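# Assemble the two printed parts to match the sample

## Task

Join the two printed parts so the result looks like the assembled example standing on the stand, and finish with the robot upright and not leaning. Tipping or tilting the robot, or knocking anything over or out of the work area, counts as failure.

## Robot and tools

ROBOT. The LinearBot has a base that can drive in any direction and a column about 1.7 m high. A carriage rides up and down this column (lift_m) and holds two identical six-joint arms, left and right, each ending in a two-finger gripper. The arm bases sit about 0.57 m + lift_m above the floor, and parts of the carriage hang about 0.15 m lower. A hand can reach 0.78 m from its shoulder but only about 0.38 m below its arm base. A hand is about 0.16 m long and 0.1 m wide (0.14 m open). The fingertips taper to about 0.005 m thick. In the parked pose joints 1 to 6 are 0, 0.05, 0.05, 1.45, 0, 0. There are three cameras: carriage_camera faces forward and tilts about 20 degrees down, and left_wrist_camera and right_wrist_camera look out past their fingertips.

FRAMES. The base frame is in metres, with its origin on the floor below the base centre, x forward, y left and z up. left_hand and right_hand are reported in this frame as the point between the finger pads, plus quat_wxyz. The hand's z axis runs along the fingers and the fingers open along its y axis. A hand pointing straight up with joints 1, 5 and 6 at 0 reads (1, 0, 0, 0). base_odometry is given in the odometry frame, which is the base frame at the start of the scene. It counts wheel turns, so slipping shows up as travel. Heading is in radians from -3.142 to 3.142, and left is positive. Hand readings tend to sit a little above the true hand, more so at long reach.

move. Every argument except cameras and blocking is part of the action.
- base: an object with exactly one key. It is an offset from where the base last reported itself, not a place to go. translate_m is -2 to 2 m with forward positive. strafe_m is -2 to 2 m with left positive. rotate_rad is -6.3 to 6.3 rad with counter-clockwise positive.
- joints: one object for the whole robot, holding absolute targets keyed by name. lift_m: 0 to 1 m. left_joint1_rad: -2.617 to 3.054; it turns the arm about the vertical, 0 is forward and positive is left. left_joint2_rad: 0 to 3.141; this is the shoulder, where 0 is the upper arm level and back, 1.57 upright and 3.14 level and forward. left_joint3_rad: 0 to 3.141; this is the elbow, folded at 0 and straight at 3.14. left_joint4_rad: -1.57 to 1.57; wrist pitch, where positive lifts the fingertips. left_joint5_rad: -1.57 to 1.57; wrist yaw, where positive swings the fingertips RIGHT. left_joint6_rad: -2.094 to 2.094; hand roll, clockwise seen from the forearm. left_gripper_m: 0 to 0.093 m, the gap between the pads. The right_ keys have the same ranges and meanings.
- speeds: top speeds that apply to this action only. translate_m and strafe_m are 0.02 to 0.5 m/s, rotate_rad is 0.05 to 1.57 rad/s, and lift_m is 0.08 to 0.27 m/s (0.25 if not set).
- min_time_s: 0.1 to 8 s. It sets the shortest time for each arm and gripper motion. A value of 2 or more keeps the hand closer to a straight path. A value that is too short makes the arm rush and can overshoot.
- cameras: a list drawn from carriage_camera, left_wrist_camera, right_wrist_camera and all.
- blocking: true, or left out, waits until everything is at rest. false returns within about 0.5 s while the motion goes on. A later move only replaces the targets it names.
No action lasts more than 15 s, and a motion is cut off at 14 s with time_out. A call with no action simply reports the state and the images. Unknown keys make a call invalid, and values out of range get it refused.

OTHER TOOLS. wait(seconds 0 to 10, cameras) returns early once moves have settled. stop(cameras) brakes every running motion, but the base coasts a little first. zoom_image(camera, region [x0, y0, x1, y1]) works in pixels of the 672x504 image, with the origin at the top left, at most 504 wide and 504 high, and only on a camera in the latest images. read_manual(section "licences") returns licence text. finished_scene(scene 1) ends the scene for good, so the assembly must hold without the robot.

RESULTS. The move line reads done, or else the worst status. base_status and joint_status can be moving, done, off_target (at rest short of the target and possibly still pushing), contact_stop, time_out, stopped, not_followed (a safety check held back the arm's targets), or limit_stop_at_motor_heat. If a call is refused, or a stop you did not order happens, the later move, wait and finished_scene calls in the same reply are skipped. on_its_own lists what the robot did without being told, and in it "held at" is a target, not a reading. motor_effort is a percentage, with the peak in brackets. If the lift effort drops as the lift descends, a hand is resting on something. Joint torques are in N m and positive toward larger angles. The Motor temperatures line gives one block per arm. MOTOR HOT appears at 75 °C, and at 100 °C the arm goes limp for 30 to 60 s. Parking a hot arm cools it. Gripper readings while holding something hard come out a few millimetres narrower than the object. To let go, command a gap well above the reading.

CAUTIONS. Keep the two arms from striking or squeezing each other, grippers included, because a hard press ends the scene. The robot tips most easily with the carriage high, the arms stretched out or loaded, when it pushes or pulls, or when it stops suddenly. Do not drive away while a hand holds something fixed. Do not reverse under a table edge. If the robot gets pinned, drive about 0.2 m back the way it came. Arms have no contact stop, so a blocked arm keeps pushing and springs forward once it is freed. With joint 2 below 0.8, turning joint 1 outward by 0.5 or more can hit the column. Unfold the arms in open space and move in small steps near objects. Never drop parts from a height, slam or hit things, or push anything out of the work area.

Each tool is called after ">>>" by a JSON object that holds its "method" and its "body", one argument or row to a line.

## Session

>>> {"method": "move", "body": {

}}

Scene clock: 0.00 s.
Joint torques (N m): no reading
Motor temperatures (°C): left_arm=[15 17 20 16 18 17 16] | right_arm=[15 16 15 16 16 17 14]
base_odometry: x=+0.000 y=+0.000 heading=+0.000
base_status: not commanded
joint_positions: lift_m=+0.300 left_joint1_rad=+0.018 left_joint2_rad=+0.045 left_joint3_rad=+0.063 left_joint4_rad=+1.418 left_joint5_rad=+0.021 left_joint6_rad=+0.021 left_gripper_m=+0.09396 right_joint1_rad=+0.000 right_joint2_rad=+0.067 right_joint3_rad=+0.044 right_joint4_rad=+1.493 right_joint5_rad=-0.002 right_joint6_rad=+0.005 right_gripper_m=+0.09396
joint_status: not commanded
motor_effort: lift_m=+33 drive_wheels=+0
left_hand: x=+0.2506 y=+0.3138 z=+1.3092 quat_wxyz=(+0.997, +0.010, +0.067, +0.019) (m; base frame)
right_hand: x=+0.2448 y=-0.3165 z=+1.3059 quat_wxyz=(+0.999, -0.001, +0.050, +0.003) (m; base frame)
pictures: carriage_camera, left_wrist_camera, right_wrist_camera

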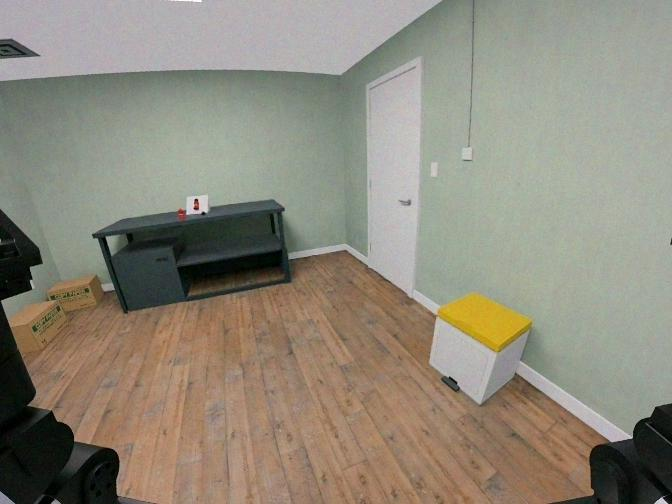

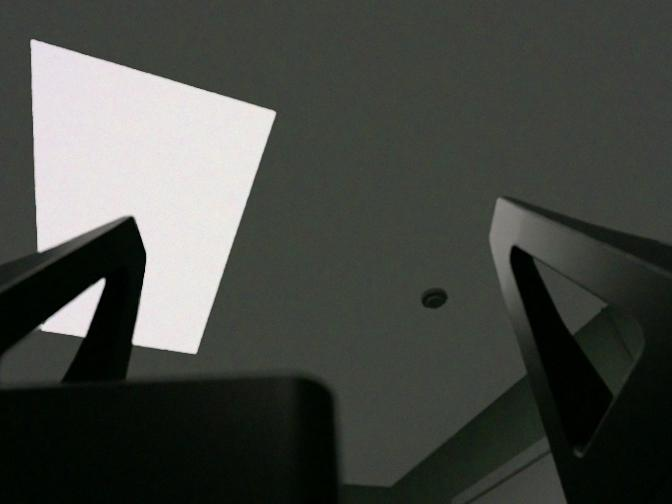

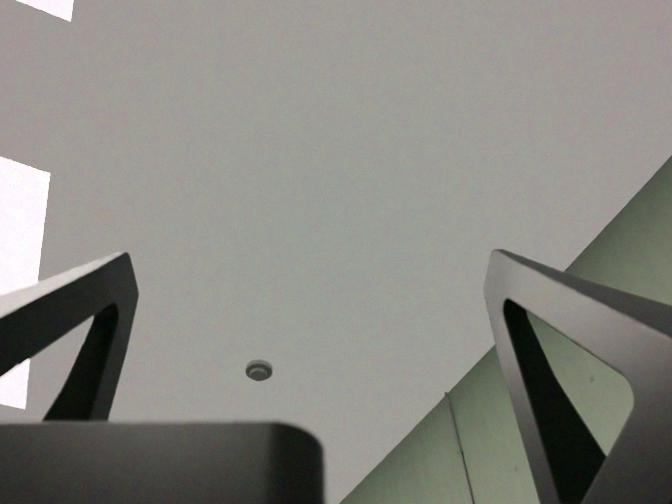

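>>> {"method": "zoom_image", "body": {
  "camera": "carriage_camera",
  "region": [80, 170, 300, 320]
}}

>>> {"method": "zoom_image", "body": {
  "camera": "carriage_camera",
  "region": [160, 185, 230, 230]
}}

Scaled by 2.291 from the camera's 672x504 image, which has a finer 960x720 frame.

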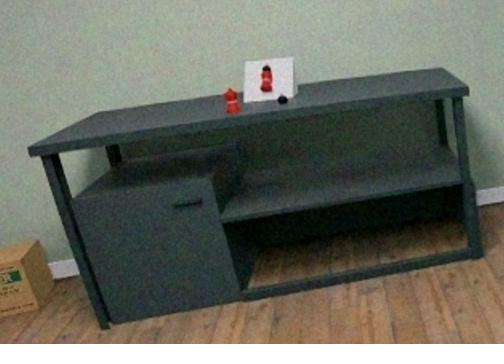

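Scaled by 7.200 from the camera's 672x504 image, which has a finer 960x720 frame.

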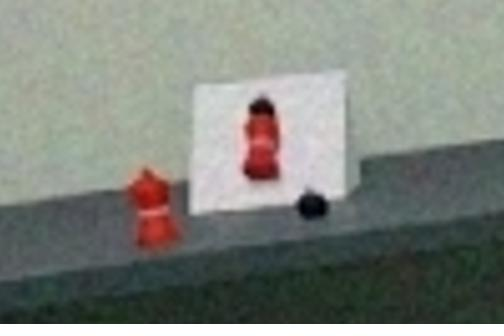

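>>> {"method": "move", "body": {
  "base": {"rotate_rad":0.36},
  "joints": {"lift_m":0.4},
  "speeds": {"rotate_rad":0.5}
}}

>>> {"method": "move", "body": {
  "base": {"strafe_m":0.48},
  "speeds": {"strafe_m":0.3}
}}

>>> {"method": "move", "body": {
  "base": {"translate_m":1.7},
  "speeds": {"translate_m":0.35},
  "cameras": ["carriage_camera"]
}}

>>> {"method": "zoom_image", "body": {
  "camera": "carriage_camera",
  "region": [230, 180, 430, 330]
}}

Scene clock: 26.03 s.
Joint torques (N m): left_arm=[0.13 3.81 6.84 -0.19 0.17 -0.14] | right_arm=[0.1 4.51 6.82 -0.27 -0.09 0.05]
move: done
base_odometry: x=+0.000 y=+0.000 heading=+0.360
base_status: done
joint_positions: lift_m=+0.400 left_joint1_rad=+0.018 left_joint2_rad=+0.045 left_joint3_rad=+0.063 left_joint4_rad=+1.418 left_joint5_rad=+0.021 left_joint6_rad=+0.021 left_gripper_m=+0.09396 right_joint1_rad=+0.000 right_joint2_rad=+0.067 right_joint3_rad=+0.044 right_joint4_rad=+1.493 right_joint5_rad=-0.002 right_joint6_rad=+0.005 right_gripper_m=+0.09396
joint_status: all done
motor_effort: lift_m=+35(43) drive_wheels=+5(8)
left_hand: x=+0.2506 y=+0.3138 z=+1.4091 quat_wxyz=(+0.997, +0.010, +0.067, +0.019) (m; base frame)
right_hand: x=+0.2448 y=-0.3165 z=+1.4058 quat_wxyz=(+0.999, -0.001, +0.050, +0.003) (m; base frame)
pictures: none

Scene clock: 29.23 s.
Joint torques (N m): left_arm=[0.09 3.81 6.86 -0.2 0.17 -0.15] | right_arm=[0.08 4.49 6.83 -0.27 -0.11 0.06]
move: done
base_odometry: x=-0.170 y=+0.449 heading=+0.361
base_status: done
joint_positions: lift_m=+0.400 left_joint1_rad=+0.018 left_joint2_rad=+0.045 left_joint3_rad=+0.063 left_joint4_rad=+1.418 left_joint5_rad=+0.021 left_joint6_rad=+0.021 left_gripper_m=+0.09396 right_joint1_rad=+0.000 right_joint2_rad=+0.067 right_joint3_rad=+0.044 right_joint4_rad=+1.493 right_joint5_rad=-0.002 right_joint6_rad=+0.005 right_gripper_m=+0.09396
joint_status: not commanded
motor_effort: lift_m=+35(35) drive_wheels=-5(11)
left_hand: x=+0.2506 y=+0.3138 z=+1.4091 quat_wxyz=(+0.998, +0.010, +0.067, +0.019) (m; base frame)
right_hand: x=+0.2448 y=-0.3165 z=+1.4058 quat_wxyz=(+0.999, -0.001, +0.050, +0.003) (m; base frame)
pictures: none

Scene clock: 35.90 s.
Joint torques (N m): left_arm=[0.09 3.81 6.87 -0.19 0.17 -0.15] | right_arm=[0.12 4.49 6.8 -0.27 -0.09 0.05]
move: done
base_odometry: x=+1.421 y=+1.050 heading=+0.361
base_status: done
joint_positions: lift_m=+0.400 left_joint1_rad=+0.018 left_joint2_rad=+0.045 left_joint3_rad=+0.063 left_joint4_rad=+1.418 left_joint5_rad=+0.021 left_joint6_rad=+0.021 left_gripper_m=+0.09396 right_joint1_rad=+0.000 right_joint2_rad=+0.067 right_joint3_rad=+0.044 right_joint4_rad=+1.494 right_joint5_rad=-0.002 right_joint6_rad=+0.005 right_gripper_m=+0.09396
joint_status: not commanded
motor_effort: lift_m=+35(35) drive_wheels=-4(7)
left_hand: x=+0.2504 y=+0.3138 z=+1.4091 quat_wxyz=(+0.998, +0.010, +0.067, +0.019) (m; base frame)
right_hand: x=+0.2447 y=-0.3165 z=+1.4058 quat_wxyz=(+0.999, -0.001, +0.050, +0.003) (m; base frame)
pictures: carriage_camera
camera_calibration:
carriage_camera: T_world_to_cam=[[0.0182024, -0.998467, -0.0522633, 0.0648643], [-0.344029, 0.0428255, -0.937982, 1.34651], [0.938783, 0.0350536, -0.342722, 0.358158], [0, 0, 0, 1]] pos_world=[0.125826, -0.00545492, 1.38914]

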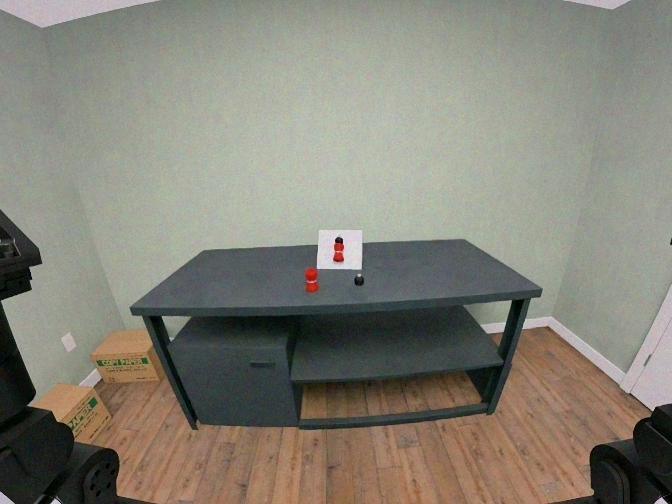

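Scaled by 2.520 from the camera's 672x504 image, which has a finer 960x720 frame.

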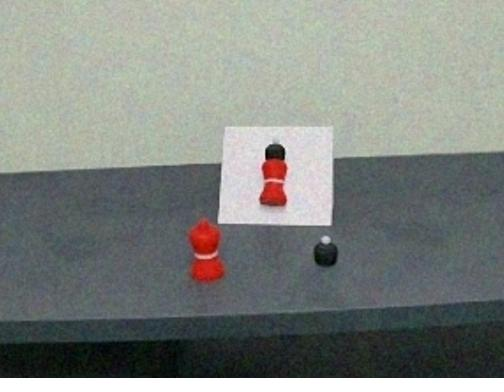

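>>> {"method": "move", "body": {
  "base": {"translate_m":0.56},
  "speeds": {"translate_m":0.25},
  "joints": {"lift_m":0.5},
  "cameras": ["carriage_camera"]
}}

>>> {"method": "zoom_image", "body": {
  "camera": "carriage_camera",
  "region": [220, 220, 460, 400]
}}

Scene clock: 79.67 s.
Joint torques (N m): left_arm=[0.13 3.82 6.83 -0.2 0.17 -0.15] | right_arm=[0.12 4.49 6.83 -0.29 -0.09 0.05]
Motor temperatures (°C): left_arm=[15 18 26 16 18 17 16] | right_arm=[15 18 20 16 16 17 14]
move: done
base_odometry: x=+1.944 y=+1.248 heading=+0.362
base_status: done
joint_positions: lift_m=+0.500 left_joint1_rad=+0.018 left_joint2_rad=+0.045 left_joint3_rad=+0.063 left_joint4_rad=+1.419 left_joint5_rad=+0.021 left_joint6_rad=+0.021 left_gripper_m=+0.09396 right_joint1_rad=+0.000 right_joint2_rad=+0.067 right_joint3_rad=+0.044 right_joint4_rad=+1.494 right_joint5_rad=-0.002 right_joint6_rad=+0.005 right_gripper_m=+0.09396
joint_status: all done
motor_effort: lift_m=+35(42) drive_wheels=-3(7)
left_hand: x=+0.2503 y=+0.3138 z=+1.5091 quat_wxyz=(+0.998, +0.010, +0.067, +0.019) (m; base frame)
right_hand: x=+0.2447 y=-0.3165 z=+1.5058 quat_wxyz=(+0.999, -0.001, +0.050, +0.003) (m; base frame)
pictures: carriage_camera
camera_calibration:
carriage_camera: T_world_to_cam=[[0.0182024, -0.998467, -0.0522633, 0.0700906], [-0.344029, 0.0428255, -0.937982, 1.44031], [0.938783, 0.0350536, -0.342722, 0.392431], [0, 0, 0, 1]] pos_world=[0.125826, -0.00545492, 1.48914]

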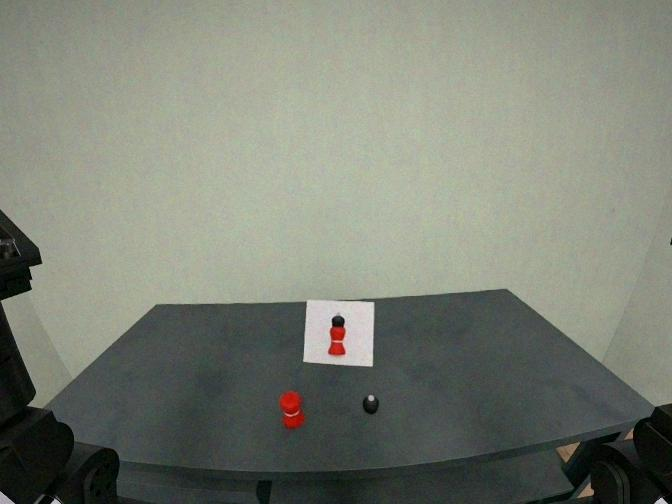

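Scaled by 2.100 from the camera's 672x504 image, which has a finer 960x720 frame.

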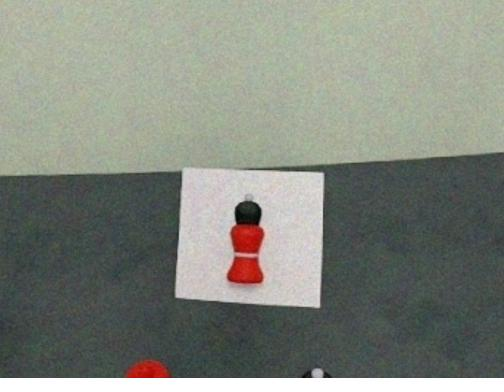

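>>> {"method": "move", "body": {
  "joints": {"right_joint1_rad":0.656,"right_joint2_rad":2.327,"right_joint3_rad":1.883,"right_joint4_rad":-1.127,"right_joint5_rad":0,"right_joint6_rad":0},
  "min_time_s": 3,
  "cameras": ["all"]
}}

>>> {"method": "zoom_image", "body": {
  "camera": "right_wrist_camera",
  "region": [100, 0, 600, 500]
}}

>>> {"method": "zoom_image", "body": {
  "camera": "carriage_camera",
  "region": [260, 280, 420, 450]
}}

Scene clock: 105.77 s.
Joint torques (N m): left_arm=[0.12 3.85 6.84 -0.2 0.19 -0.15] | right_arm=[0.43 -13.94 9.81 0.2 -0.08 -0.01]
move: done
base_odometry: x=+1.944 y=+1.248 heading=+0.362
base_status: not commanded
joint_positions: lift_m=+0.500 left_joint1_rad=+0.018 left_joint2_rad=+0.045 left_joint3_rad=+0.063 left_joint4_rad=+1.419 left_joint5_rad=+0.021 left_joint6_rad=+0.021 left_gripper_m=+0.09396 right_joint1_rad=+0.652 right_joint2_rad=+2.313 right_joint3_rad=+1.855 right_joint4_rad=-1.116 right_joint5_rad=-0.002 right_joint6_rad=+0.005 right_gripper_m=+0.09396
joint_status: all done
motor_effort: lift_m=+35(35) drive_wheels=-3(3)
left_hand: x=+0.2503 y=+0.3138 z=+1.5091 quat_wxyz=(+0.998, +0.010, +0.067, +0.019) (m; base frame)
right_hand: x=+0.5697 y=-0.0474 z=+1.0790 quat_wxyz=(-0.002, -0.318, +0.948, +0.000) (m; base frame)
pictures: carriage_camera, left_wrist_camera, right_wrist_camera
camera_calibration:
carriage_camera: T_world_to_cam=[[0.0182024, -0.998467, -0.0522633, 0.0700906], [-0.344029, 0.0428255, -0.937982, 1.44031], [0.938783, 0.0350536, -0.342722, 0.392431], [0, 0, 0, 1]] pos_world=[0.125826, -0.00545492, 1.48914]
left_wrist_camera: T_world_to_cam=[[0.0434167, -0.995718, -0.0816171, 0.417772], [0.694513, 0.0888066, -0.713978, 0.873801], [0.718169, -0.0256857, 0.695395, -1.095], [0, 0, 0, 1]] pos_world=[0.16139, 0.310258, 1.41943]
right_wrist_camera: T_world_to_cam=[[0.618385, -0.784684, 0.0432635, -0.440155], [-0.668622, -0.496394, 0.553658, -0.229013], [-0.412971, -0.371301, -0.831619, 1.24066], [0, 0, 0, 1]] pos_world=[0.631418, 0.00159485, 1.1776]

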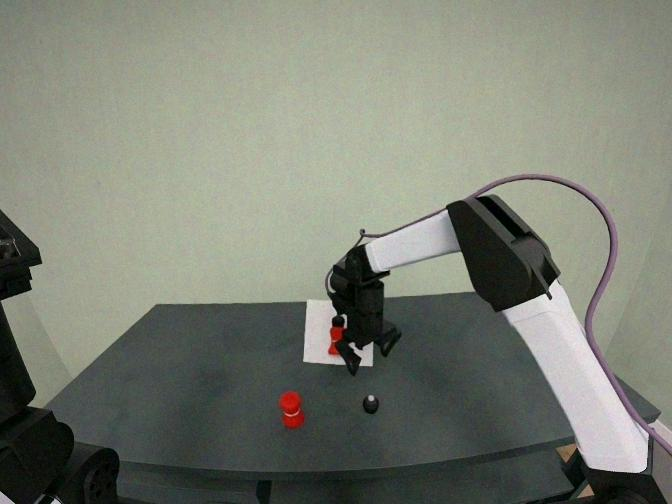

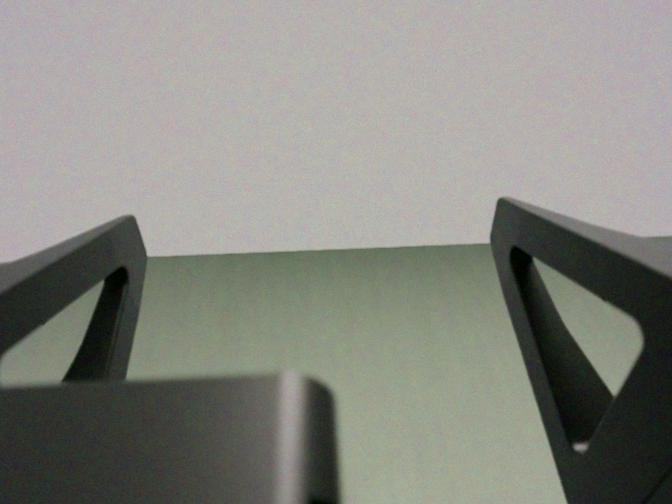

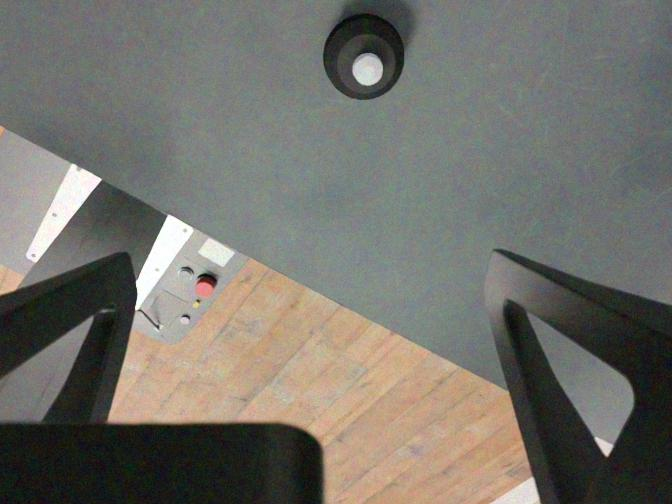

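Scaled by 1.008 from the camera's 672x504 image, which has a finer 960x720 frame.

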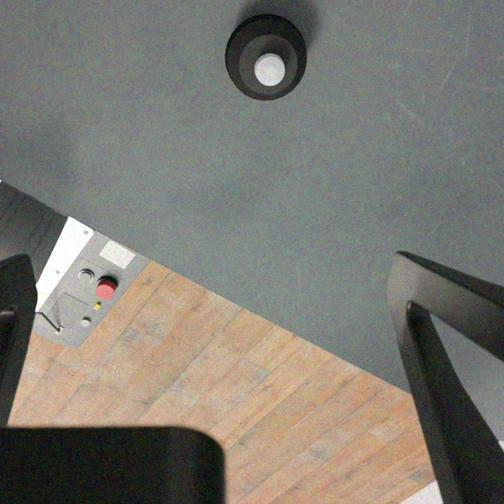

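Scaled by 2.965 from the camera's 672x504 image, which has a finer 960x720 frame.

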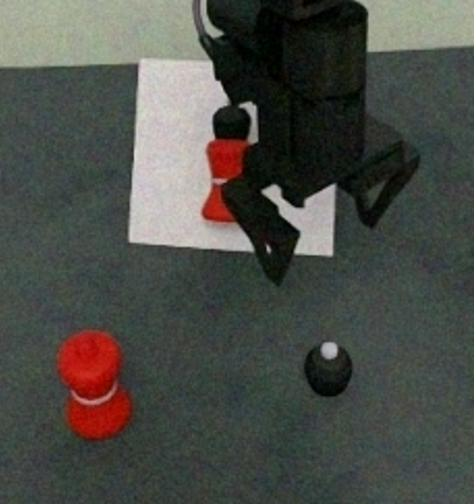

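>>> {"method": "move", "body": {
  "joints": {"right_joint1_rad":0.622,"right_joint2_rad":2.562,"right_joint3_rad":1.855,"right_joint4_rad":-0.863,"right_joint5_rad":0,"right_joint6_rad":0},
  "min_time_s": 2,
  "cameras": ["carriage_camera","right_wrist_camera"]
}}

>>> {"method": "zoom_image", "body": {
  "camera": "carriage_camera",
  "region": [260, 280, 420, 450]
}}

Scene clock: 129.90 s.
Joint torques (N m): left_arm=[0.12 3.86 6.8 -0.21 0.17 -0.15] | right_arm=[-0.29 -14.8 6.8 0.37 -0.08 -0.01]
Motor temperatures (°C): left_arm=[15 19 27 16 18 17 16] | right_arm=[15 27 26 16 16 17 14]
move: done
base_odometry: x=+1.944 y=+1.248 heading=+0.362
base_status: not commanded
joint_positions: lift_m=+0.500 left_joint1_rad=+0.018 left_joint2_rad=+0.045 left_joint3_rad=+0.063 left_joint4_rad=+1.419 left_joint5_rad=+0.021 left_joint6_rad=+0.021 left_gripper_m=+0.09396 right_joint1_rad=+0.627 right_joint2_rad=+2.545 right_joint3_rad=+1.855 right_joint4_rad=-0.872 right_joint5_rad=-0.002 right_joint6_rad=+0.005 right_gripper_m=+0.09396
joint_status: all done
motor_effort: lift_m=+35(35) drive_wheels=-3(3)
left_hand: x=+0.2503 y=+0.3138 z=+1.5091 quat_wxyz=(+0.998, +0.010, +0.067, +0.019) (m; base frame)
right_hand: x=+0.5953 y=-0.0422 z=+0.9774 quat_wxyz=(+0.003, -0.306, +0.952, +0.002) (m; base frame)
pictures: carriage_camera, right_wrist_camera
camera_calibration:
carriage_camera: T_world_to_cam=[[0.0182024, -0.998467, -0.0522633, 0.0700906], [-0.344029, 0.0428255, -0.937982, 1.44031], [0.938783, 0.0350536, -0.342722, 0.392431], [0, 0, 0, 1]] pos_world=[0.125826, -0.00545492, 1.48914]
right_wrist_camera: T_world_to_cam=[[0.598691, -0.799803, 0.0434024, -0.436597], [-0.685592, -0.483673, 0.544081, -0.133132], [-0.414165, -0.355493, -0.837909, 1.17631], [0, 0, 0, 1]] pos_world=[0.657297, 0.00458395, 1.07702]

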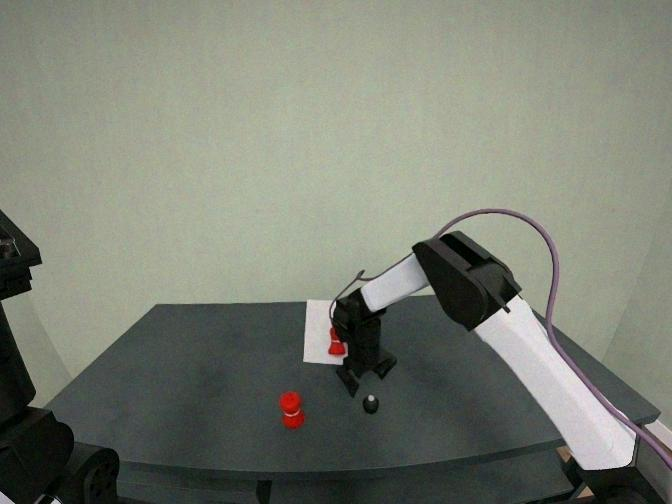

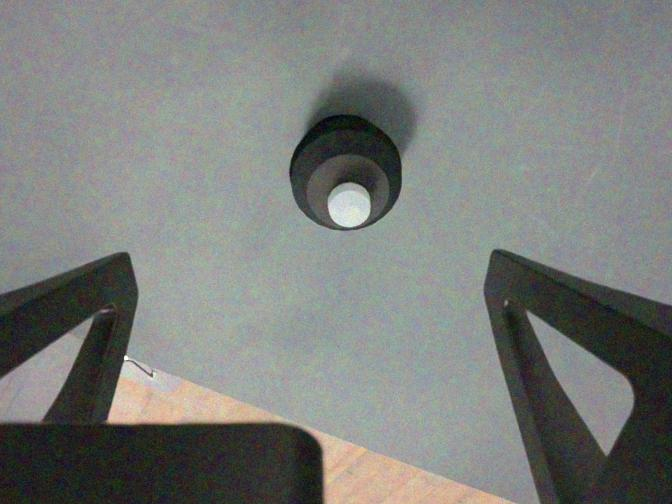

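Scaled by 2.965 from the camera's 672x504 image, which has a finer 960x720 frame.

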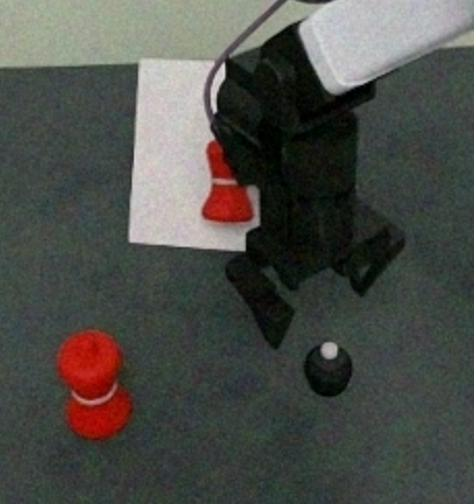

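>>> {"method": "move", "body": {
  "joints": {"right_joint1_rad":0.594,"right_joint2_rad":2.64,"right_joint3_rad":1.845,"right_joint4_rad":-0.78},
  "min_time_s": 1
}}

>>> {"method": "move", "body": {
  "joints": {"right_joint1_rad":0.594,"right_joint2_rad":2.757,"right_joint3_rad":1.831,"right_joint4_rad":-0.651},
  "min_time_s": 1.5,
  "cameras": ["carriage_camera","right_wrist_camera"]
}}

>>> {"method": "zoom_image", "body": {
  "camera": "carriage_camera",
  "region": [260, 280, 420, 450]
}}

Scene clock: 142.87 s.
Joint torques (N m): left_arm=[0.12 3.86 6.84 -0.21 0.18 -0.16] | right_arm=[-0.1 -15.04 5.65 0.4 -0.08 -0.01]
move: done
base_odometry: x=+1.944 y=+1.248 heading=+0.362
base_status: not commanded
joint_positions: lift_m=+0.500 left_joint1_rad=+0.018 left_joint2_rad=+0.045 left_joint3_rad=+0.063 left_joint4_rad=+1.419 left_joint5_rad=+0.021 left_joint6_rad=+0.021 left_gripper_m=+0.09396 right_joint1_rad=+0.596 right_joint2_rad=+2.624 right_joint3_rad=+1.855 right_joint4_rad=-0.789 right_joint5_rad=-0.002 right_joint6_rad=+0.005 right_gripper_m=+0.09396
joint_status: all done
motor_effort: lift_m=+35(35) drive_wheels=-3(3)
left_hand: x=+0.2503 y=+0.3138 z=+1.5091 quat_wxyz=(+0.998, +0.010, +0.067, +0.019) (m; base frame)
right_hand: x=+0.6059 y=-0.0524 z=+0.9425 quat_wxyz=(+0.006, -0.291, +0.957, +0.003) (m; base frame)
pictures: none

Scene clock: 144.67 s.
Joint torques (N m): left_arm=[0.1 3.81 6.84 -0.2 0.18 -0.15] | right_arm=[-0.09 -15.02 4.86 0.39 -0.08 -0.01]
move: done
base_odometry: x=+1.944 y=+1.248 heading=+0.362
base_status: not commanded
joint_positions: lift_m=+0.500 left_joint1_rad=+0.018 left_joint2_rad=+0.045 left_joint3_rad=+0.063 left_joint4_rad=+1.419 left_joint5_rad=+0.021 left_joint6_rad=+0.021 left_gripper_m=+0.09396 right_joint1_rad=+0.596 right_joint2_rad=+2.740 right_joint3_rad=+1.844 right_joint4_rad=-0.660 right_joint5_rad=-0.002 right_joint6_rad=+0.005 right_gripper_m=+0.09396
joint_status: all done
motor_effort: lift_m=+35(35) drive_wheels=-3(3)
left_hand: x=+0.2503 y=+0.3138 z=+1.5091 quat_wxyz=(+0.998, +0.010, +0.067, +0.019) (m; base frame)
right_hand: x=+0.6030 y=-0.0544 z=+0.8887 quat_wxyz=(+0.007, -0.291, +0.957, +0.003) (m; base frame)
pictures: carriage_camera, right_wrist_camera
camera_calibration:
carriage_camera: T_world_to_cam=[[0.0182024, -0.998467, -0.0522633, 0.0700906], [-0.344029, 0.0428255, -0.937982, 1.44031], [0.938783, 0.0350536, -0.342722, 0.392431], [0, 0, 0, 1]] pos_world=[0.125826, -0.00545492, 1.48914]
right_wrist_camera: T_world_to_cam=[[0.573402, -0.818117, 0.0435317, -0.432999], [-0.70363, -0.464551, 0.537677, -0.0677478], [-0.41966, -0.338935, -0.842026, 1.10871], [0, 0, 0, 1]] pos_world=[0.665895, -0.00993442, 0.988839]

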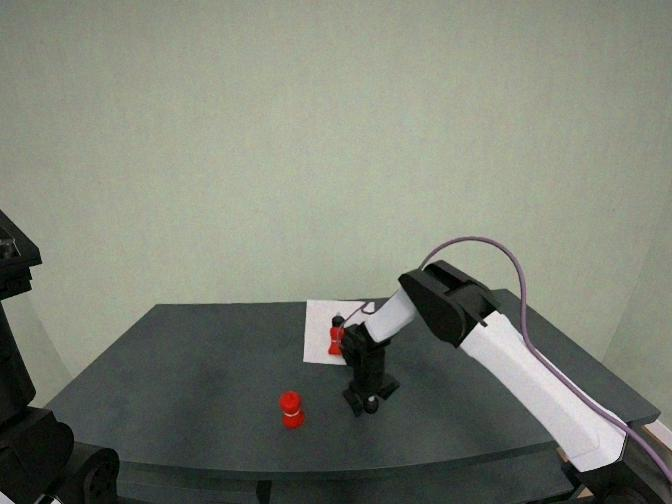

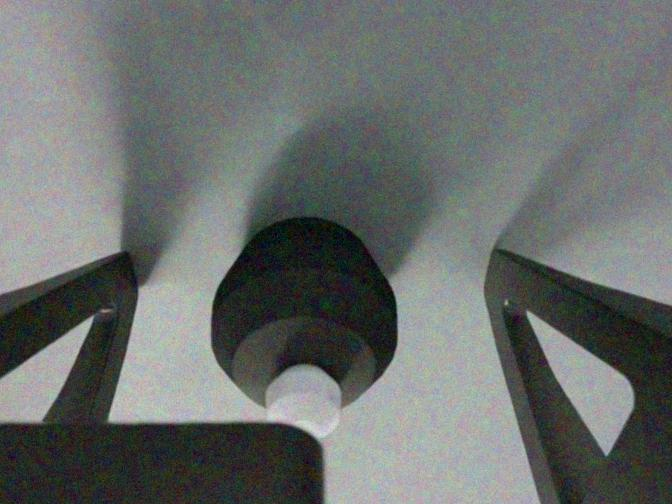

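Scaled by 2.965 from the camera's 672x504 image, which has a finer 960x720 frame.

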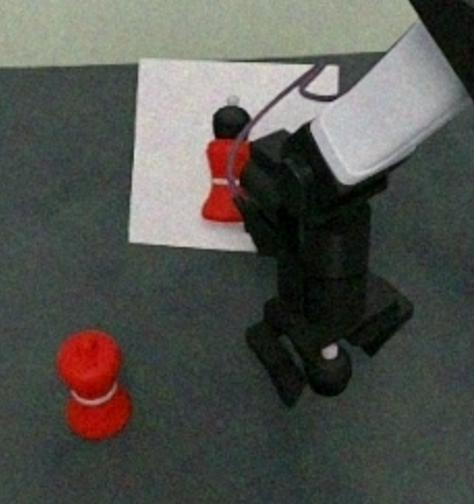

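>>> {"method": "move", "body": {
  "joints": {"right_joint1_rad":0.596,"right_joint2_rad":2.735,"right_joint3_rad":1.775,"right_joint4_rad":-0.631},
  "min_time_s": 0.8,
  "cameras": ["right_wrist_camera"]
}}

Scene clock: 156.33 s.
Joint torques (N m): left_arm=[0.12 3.78 6.84 -0.2 0.17 -0.15] | right_arm=[0.06 -15.9 3.19 0.25 -0.11 0]
Motor temperatures (°C): left_arm=[15 19 28 16 18 17 16] | right_arm=[15 33 24 16 16 17 14]
move: done
base_odometry: x=+1.944 y=+1.248 heading=+0.362
base_status: not commanded
joint_positions: lift_m=+0.500 left_joint1_rad=+0.018 left_joint2_rad=+0.045 left_joint3_rad=+0.063 left_joint4_rad=+1.419 left_joint5_rad=+0.021 left_joint6_rad=+0.021 left_gripper_m=+0.09396 right_joint1_rad=+0.596 right_joint2_rad=+2.728 right_joint3_rad=+1.806 right_joint4_rad=-0.621 right_joint5_rad=+0.002 right_joint6_rad=+0.005 right_gripper_m=+0.09396
joint_status: all done
motor_effort: lift_m=+35(35) drive_wheels=-3(3)
left_hand: x=+0.2503 y=+0.3138 z=+1.5091 quat_wxyz=(+0.998, +0.010, +0.067, +0.019) (m; base frame)
right_hand: x=+0.6015 y=-0.0562 z=+0.8862 quat_wxyz=(+0.014, -0.291, +0.956, +0.003) (m; base frame)
pictures: right_wrist_camera
camera_calibration:
right_wrist_camera: T_world_to_cam=[[0.573091, -0.818112, 0.0475418, -0.43682], [-0.710189, -0.466869, 0.526939, -0.0550367], [-0.408899, -0.335748, -0.848572, 1.10479], [0, 0, 0, 1]] pos_world=[0.662998, -0.0121328, 0.98726]

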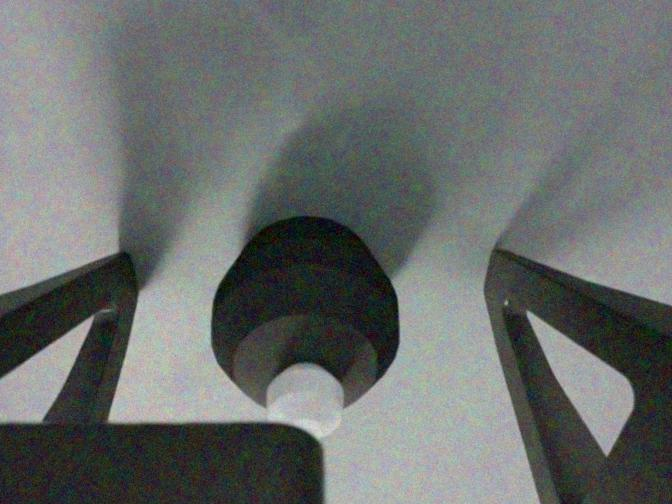

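>>> {"method": "move", "body": {
  "joints": {"right_joint1_rad":0.596,"right_joint2_rad":2.733,"right_joint3_rad":1.745,"right_joint4_rad":-0.645},
  "min_time_s": 0.8,
  "cameras": ["right_wrist_camera"]
}}

Scene clock: 162.53 s.
Joint torques (N m): left_arm=[0.13 3.81 6.82 -0.2 0.17 -0.16] | right_arm=[0.09 -15.06 2.61 -0.06 -0.11 0]
move: off_target
base_odometry: x=+1.944 y=+1.248 heading=+0.362
base_status: not commanded
joint_positions: lift_m=+0.500 left_joint1_rad=+0.018 left_joint2_rad=+0.045 left_joint3_rad=+0.063 left_joint4_rad=+1.419 left_joint5_rad=+0.021 left_joint6_rad=+0.021 left_gripper_m=+0.09396 right_joint1_rad=+0.596 right_joint2_rad=+2.718 right_joint3_rad=+1.782 right_joint4_rad=-0.600 right_joint5_rad=+0.002 right_joint6_rad=+0.005 right_gripper_m=+0.09396
joint_status: right_joint4_rad off_target (ended at -0.600, target -0.645); the others done
motor_effort: lift_m=+35(35) drive_wheels=-3(3)
left_hand: x=+0.2503 y=+0.3138 z=+1.5091 quat_wxyz=(+0.998, +0.010, +0.067, +0.019) (m; base frame)
right_hand: x=+0.6002 y=-0.0571 z=+0.8859 quat_wxyz=(+0.017, -0.291, +0.956, +0.004) (m; base frame)
pictures: right_wrist_camera
camera_calibration:
right_wrist_camera: T_world_to_cam=[[0.572785, -0.818321, 0.0476304, -0.436755], [-0.713158, -0.468842, 0.521146, -0.049428], [-0.404133, -0.332472, -0.852138, 1.1043], [0, 0, 0, 1]] pos_world=[0.6612, -0.0134316, 0.987576]

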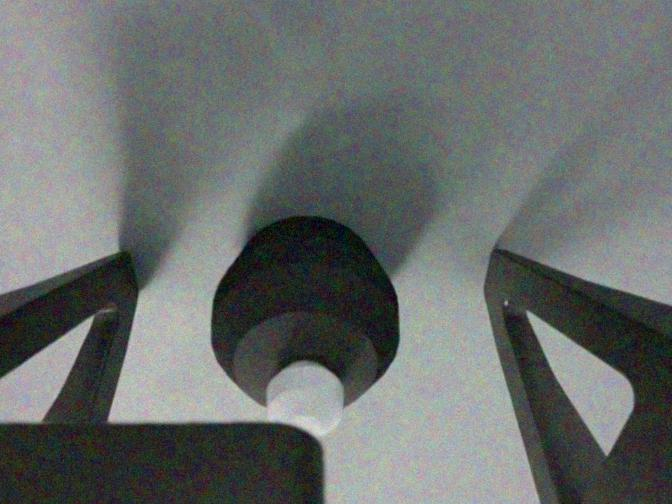

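>>> {"method": "move", "body": {
  "joints": {"lift_m":0.515},
  "speeds": {"lift_m":0.08},
  "cameras": ["right_wrist_camera"]
}}

Scene clock: 167.73 s.
Joint torques (N m): left_arm=[0.12 3.9 6.82 -0.2 0.17 -0.15] | right_arm=[0.02 -15.1 4.79 0.15 -0.11 0]
move: done
base_odometry: x=+1.944 y=+1.248 heading=+0.362
base_status: not commanded
joint_positions: lift_m=+0.515 left_joint1_rad=+0.018 left_joint2_rad=+0.045 left_joint3_rad=+0.063 left_joint4_rad=+1.419 left_joint5_rad=+0.021 left_joint6_rad=+0.021 left_gripper_m=+0.09396 right_joint1_rad=+0.596 right_joint2_rad=+2.721 right_joint3_rad=+1.755 right_joint4_rad=-0.637 right_joint5_rad=+0.002 right_joint6_rad=+0.004 right_gripper_m=+0.09396
joint_status: all done
motor_effort: lift_m=+35(43) drive_wheels=+1(3)
left_hand: x=+0.2503 y=+0.3138 z=+1.5241 quat_wxyz=(+0.998, +0.010, +0.067, +0.019) (m; base frame)
right_hand: x=+0.5825 y=-0.0691 z=+0.8943 quat_wxyz=(-0.015, -0.292, +0.956, -0.006) (m; base frame)
pictures: right_wrist_camera
camera_calibration:
right_wrist_camera: T_world_to_cam=[[0.575724, -0.816317, 0.0465607, -0.437431], [-0.682325, -0.448286, 0.577471, -0.139004], [-0.450527, -0.364234, -0.815082, 1.09202], [0, 0, 0, 1]] pos_world=[0.648977, -0.0216465, 0.990721]

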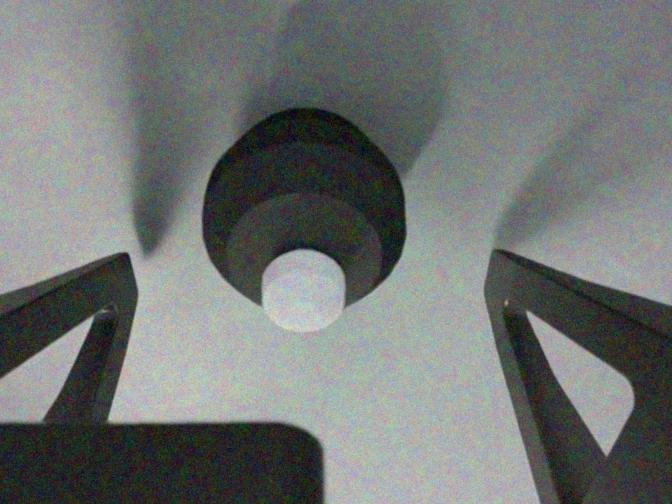

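>>> {"method": "move", "body": {
  "joints": {"right_joint1_rad":0.596,"right_joint2_rad":2.752,"right_joint3_rad":1.78,"right_joint4_rad":-0.61},
  "min_time_s": 0.8,
  "cameras": ["right_wrist_camera"]
}}

Scene clock: 175.13 s.
Joint torques (N m): left_arm=[0.1 3.84 6.84 -0.2 0.18 -0.15] | right_arm=[0.08 -14.61 7.9 0.3 -0.11 0]
Motor temperatures (°C): left_arm=[15 19 28 16 18 17 16] | right_arm=[15 39 22 16 16 17 14]
move: done
base_odometry: x=+1.944 y=+1.248 heading=+0.362
base_status: not commanded
joint_positions: lift_m=+0.515 left_joint1_rad=+0.018 left_joint2_rad=+0.045 left_joint3_rad=+0.063 left_joint4_rad=+1.419 left_joint5_rad=+0.021 left_joint6_rad=+0.021 left_gripper_m=+0.09396 right_joint1_rad=+0.596 right_joint2_rad=+2.736 right_joint3_rad=+1.755 right_joint4_rad=-0.619 right_joint5_rad=+0.002 right_joint6_rad=+0.004 right_gripper_m=+0.09396
joint_status: all done
motor_effort: lift_m=+35(35) drive_wheels=+1(1)
left_hand: x=+0.2503 y=+0.3138 z=+1.5241 quat_wxyz=(+0.998, +0.010, +0.067, +0.019) (m; base frame)
right_hand: x=+0.5824 y=-0.0692 z=+0.8881 quat_wxyz=(-0.014, -0.292, +0.956, -0.005) (m; base frame)
pictures: right_wrist_camera
camera_calibration:
right_wrist_camera: T_world_to_cam=[[0.575588, -0.816412, 0.0465902, -0.437109], [-0.683933, -0.449391, 0.574703, -0.132205], [-0.448257, -0.362656, -0.817035, 1.08733], [0, 0, 0, 1]] pos_world=[0.648578, -0.0219456, 0.984729]

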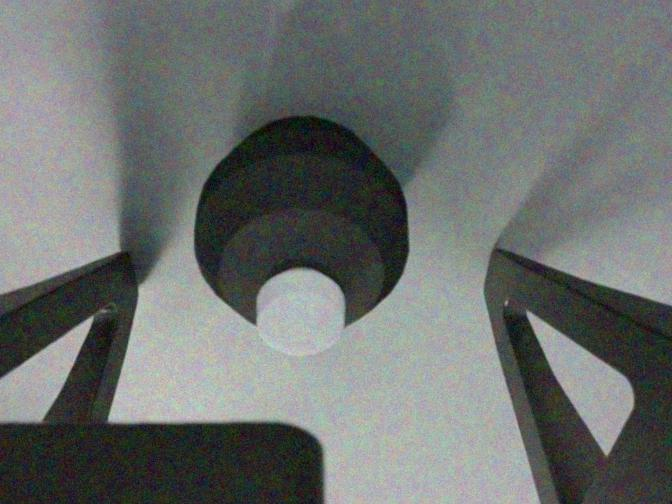

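>>> {"method": "move", "body": {
  "joints": {"right_joint1_rad":0.594,"right_joint2_rad":2.752,"right_joint3_rad":1.815,"right_joint4_rad":-0.61,"lift_m":0.523},
  "min_time_s": 0.6,
  "cameras": ["right_wrist_camera"]
}}

Scene clock: 179.90 s.
Joint torques (N m): left_arm=[0.13 3.81 6.82 -0.2 0.17 -0.15] | right_arm=[-0.12 -15.54 7.86 0.35 -0.11 0]
move: done
base_odometry: x=+1.944 y=+1.248 heading=+0.362
base_status: not commanded
joint_positions: lift_m=+0.523 left_joint1_rad=+0.018 left_joint2_rad=+0.045 left_joint3_rad=+0.063 left_joint4_rad=+1.419 left_joint5_rad=+0.021 left_joint6_rad=+0.021 left_gripper_m=+0.09396 right_joint1_rad=+0.596 right_joint2_rad=+2.743 right_joint3_rad=+1.792 right_joint4_rad=-0.616 right_joint5_rad=+0.002 right_joint6_rad=+0.004 right_gripper_m=+0.09396
joint_status: all done
motor_effort: lift_m=+35(41) drive_wheels=+1(3)
left_hand: x=+0.2503 y=+0.3138 z=+1.5321 quat_wxyz=(+0.998, +0.010, +0.067, +0.019) (m; base frame)
right_hand: x=+0.5942 y=-0.0611 z=+0.9000 quat_wxyz=(+0.002, -0.292, +0.957, +0.000) (m; base frame)
pictures: right_wrist_camera
camera_calibration:
right_wrist_camera: T_world_to_cam=[[0.574282, -0.817297, 0.0471685, -0.437698], [-0.699675, -0.460088, 0.546602, -0.093295], [-0.425035, -0.346907, -0.836063, 1.10956], [0, 0, 0, 1]] pos_world=[0.65769, -0.0157374, 0.999307]

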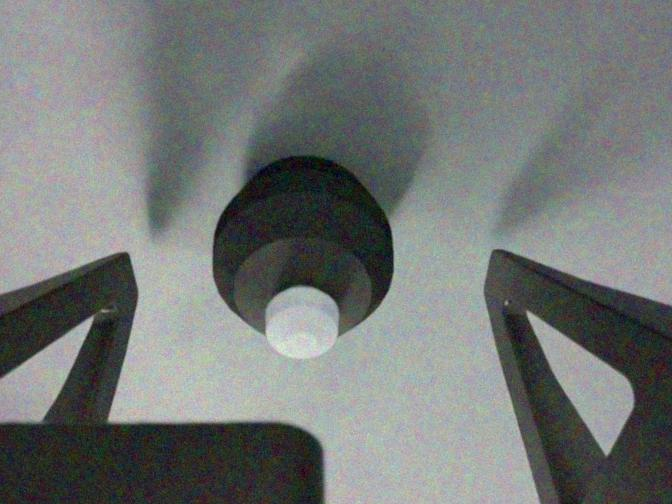

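>>> {"method": "move", "body": {
  "joints": {"lift_m":0.517},
  "speeds": {"lift_m":0.08}
}}

>>> {"method": "move", "body": {
  "joints": {"right_gripper_m":0.03},
  "min_time_s": 1.5,
  "cameras": ["carriage_camera","right_wrist_camera"]
}}

Scene clock: 186.97 s.
Joint torques (N m): left_arm=[0.13 3.79 6.95 -0.21 0.17 -0.15] | right_arm=[-0.08 -15.9 7.57 0.32 -0.11 0]
move: done
base_odometry: x=+1.944 y=+1.248 heading=+0.362
base_status: not commanded
joint_positions: lift_m=+0.517 left_joint1_rad=+0.018 left_joint2_rad=+0.045 left_joint3_rad=+0.063 left_joint4_rad=+1.419 left_joint5_rad=+0.021 left_joint6_rad=+0.021 left_gripper_m=+0.09396 right_joint1_rad=+0.596 right_joint2_rad=+2.747 right_joint3_rad=+1.796 right_joint4_rad=-0.613 right_joint5_rad=+0.002 right_joint6_rad=+0.004 right_gripper_m=+0.09396
joint_status: all done
motor_effort: lift_m=+30(31) drive_wheels=-3(3)
left_hand: x=+0.2503 y=+0.3138 z=+1.5265 quat_wxyz=(+0.998, +0.010, +0.067, +0.019) (m; base frame)
right_hand: x=+0.5953 y=-0.0604 z=+0.8936 quat_wxyz=(+0.004, -0.292, +0.957, +0.000) (m; base frame)
pictures: none

Scene clock: 188.77 s.
Joint torques (N m): left_arm=[0.13 3.85 6.79 -0.2 0.18 -0.15] | right_arm=[-0.08 -15.92 7.54 0.32 -0.11 0]
move: off_target
base_odometry: x=+1.944 y=+1.248 heading=+0.362
base_status: not commanded
joint_positions: lift_m=+0.517 left_joint1_rad=+0.018 left_joint2_rad=+0.045 left_joint3_rad=+0.063 left_joint4_rad=+1.419 left_joint5_rad=+0.021 left_joint6_rad=+0.021 left_gripper_m=+0.09396 right_joint1_rad=+0.596 right_joint2_rad=+2.747 right_joint3_rad=+1.796 right_joint4_rad=-0.613 right_joint5_rad=+0.002 right_joint6_rad=+0.004 right_gripper_m=+0.04125
joint_status: right_gripper_m off_target (ended at +0.04128, target +0.03000)
motor_effort: lift_m=+30(30) drive_wheels=+1(3)
left_hand: x=+0.2503 y=+0.3138 z=+1.5265 quat_wxyz=(+0.998, +0.010, +0.067, +0.019) (m; base frame)
right_hand: x=+0.5953 y=-0.0604 z=+0.8936 quat_wxyz=(+0.004, -0.292, +0.957, +0.000) (m; base frame)
pictures: carriage_camera, right_wrist_camera
camera_calibration:
carriage_camera: T_world_to_cam=[[0.0182024, -0.998467, -0.0522633, 0.071], [-0.344029, 0.0428255, -0.937982, 1.45663], [0.938783, 0.0350536, -0.342722, 0.398394], [0, 0, 0, 1]] pos_world=[0.125826, -0.00545492, 1.50654]
right_wrist_camera: T_world_to_cam=[[0.574149, -0.817386, 0.0472537, -0.437459], [-0.701219, -0.461117, 0.543749, -0.0853386], [-0.422663, -0.345328, -0.837917, 1.10529], [0, 0, 0, 1]] pos_world=[0.658491, -0.0152366, 0.993214]

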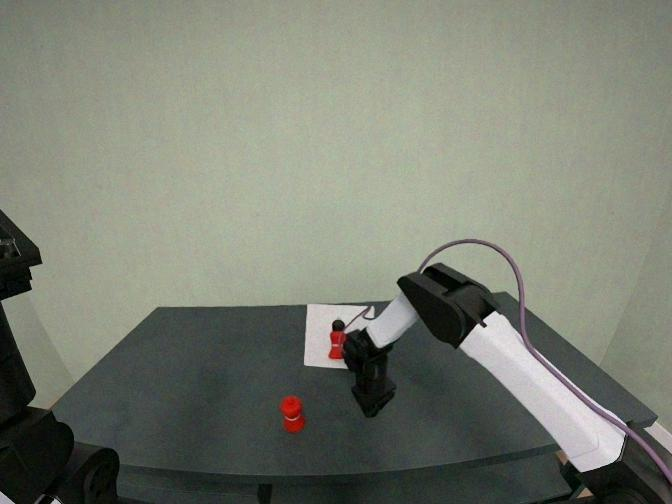

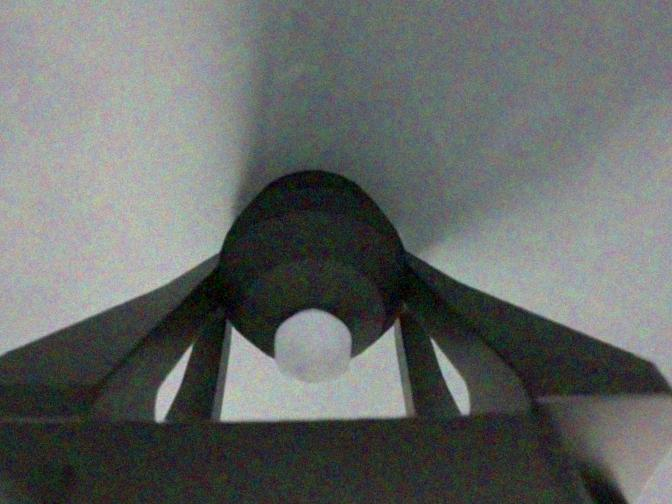

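>>> {"method": "move", "body": {
  "joints": {"lift_m":0.66},
  "cameras": ["right_wrist_camera"]
}}

>>> {"method": "move", "body": {
  "base": {"strafe_m":0.19},
  "speeds": {"strafe_m":0.1},
  "cameras": ["carriage_camera","right_wrist_camera"]
}}

>>> {"method": "zoom_image", "body": {
  "camera": "carriage_camera",
  "region": [280, 360, 440, 500]
}}

Scene clock: 200.20 s.
Joint torques (N m): left_arm=[0.1 3.79 6.83 -0.2 0.17 -0.15] | right_arm=[-0.06 -16.76 7.17 0.29 -0.11 0]
move: done
base_odometry: x=+1.944 y=+1.248 heading=+0.362
base_status: not commanded
joint_positions: lift_m=+0.660 left_joint1_rad=+0.018 left_joint2_rad=+0.045 left_joint3_rad=+0.063 left_joint4_rad=+1.419 left_joint5_rad=+0.021 left_joint6_rad=+0.021 left_gripper_m=+0.09396 right_joint1_rad=+0.596 right_joint2_rad=+2.754 right_joint3_rad=+1.800 right_joint4_rad=-0.611 right_joint5_rad=+0.002 right_joint6_rad=+0.004 right_gripper_m=+0.04125
joint_status: all done
motor_effort: lift_m=+35(45) drive_wheels=+1(3)
left_hand: x=+0.2503 y=+0.3138 z=+1.6691 quat_wxyz=(+0.998, +0.010, +0.067, +0.019) (m; base frame)
right_hand: x=+0.5949 y=-0.0607 z=+1.0336 quat_wxyz=(+0.003, -0.292, +0.957, +0.000) (m; base frame)
pictures: right_wrist_camera
camera_calibration:
right_wrist_camera: T_world_to_cam=[[0.574195, -0.817359, 0.0471668, -0.443906], [-0.70022, -0.460419, 0.545625, -0.164382], [-0.424255, -0.346322, -0.836701, 1.22192], [0, 0, 0, 1]] pos_world=[0.658191, -0.0153371, 1.13301]

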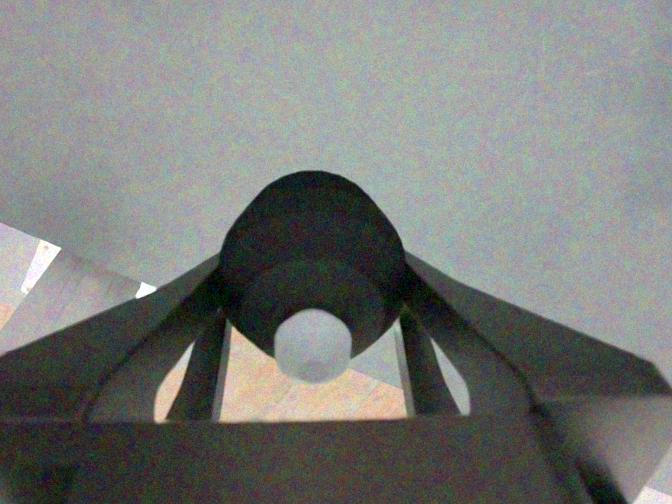

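Scene clock: 202.90 s.
Joint torques (N m): left_arm=[0.13 3.81 6.78 -0.21 0.18 -0.15] | right_arm=[0.02 -16.69 7.19 0.31 -0.11 0]
move: done
base_odometry: x=+1.877 y=+1.426 heading=+0.361
base_status: done
joint_positions: lift_m=+0.660 left_joint1_rad=+0.018 left_joint2_rad=+0.045 left_joint3_rad=+0.063 left_joint4_rad=+1.419 left_joint5_rad=+0.021 left_joint6_rad=+0.021 left_gripper_m=+0.09396 right_joint1_rad=+0.596 right_joint2_rad=+2.754 right_joint3_rad=+1.800 right_joint4_rad=-0.611 right_joint5_rad=+0.002 right_joint6_rad=+0.004 right_gripper_m=+0.04125
joint_status: not commanded
motor_effort: lift_m=+35(35) drive_wheels=+1(6)
left_hand: x=+0.2503 y=+0.3138 z=+1.6691 quat_wxyz=(+0.998, +0.010, +0.067, +0.019) (m; base frame)
right_hand: x=+0.5949 y=-0.0608 z=+1.0336 quat_wxyz=(+0.003, -0.292, +0.957, +0.000) (m; base frame)
pictures: carriage_camera, right_wrist_camera
camera_calibration:
carriage_camera: T_world_to_cam=[[0.0182024, -0.998467, -0.0522633, 0.0784527], [-0.344029, 0.0428255, -0.937982, 1.59039], [0.938783, 0.0350536, -0.342722, 0.447266], [0, 0, 0, 1]] pos_world=[0.125826, -0.00545492, 1.64914]
right_wrist_camera: T_world_to_cam=[[0.573887, -0.817595, 0.0468225, -0.443539], [-0.700287, -0.460298, 0.545641, -0.164375], [-0.424561, -0.345926, -0.83671, 1.22211], [0, 0, 0, 1]] pos_world=[0.658292, -0.0155373, 1.13301]

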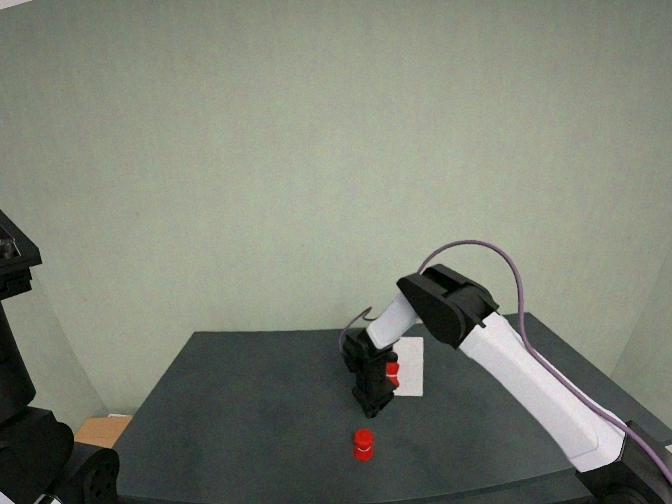

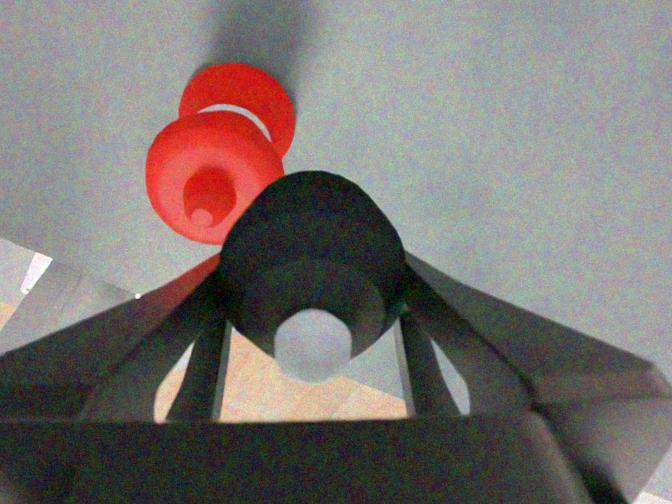

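Scaled by 3.150 from the camera's 672x504 image, which has a finer 960x720 frame.

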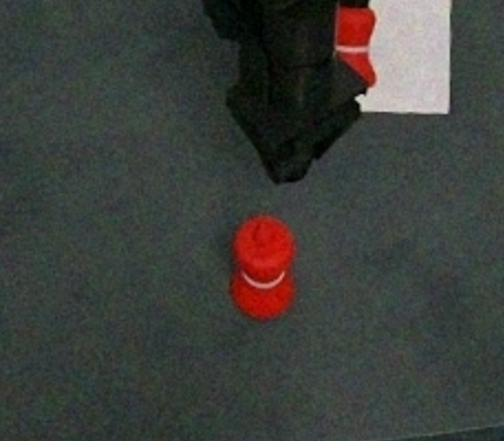

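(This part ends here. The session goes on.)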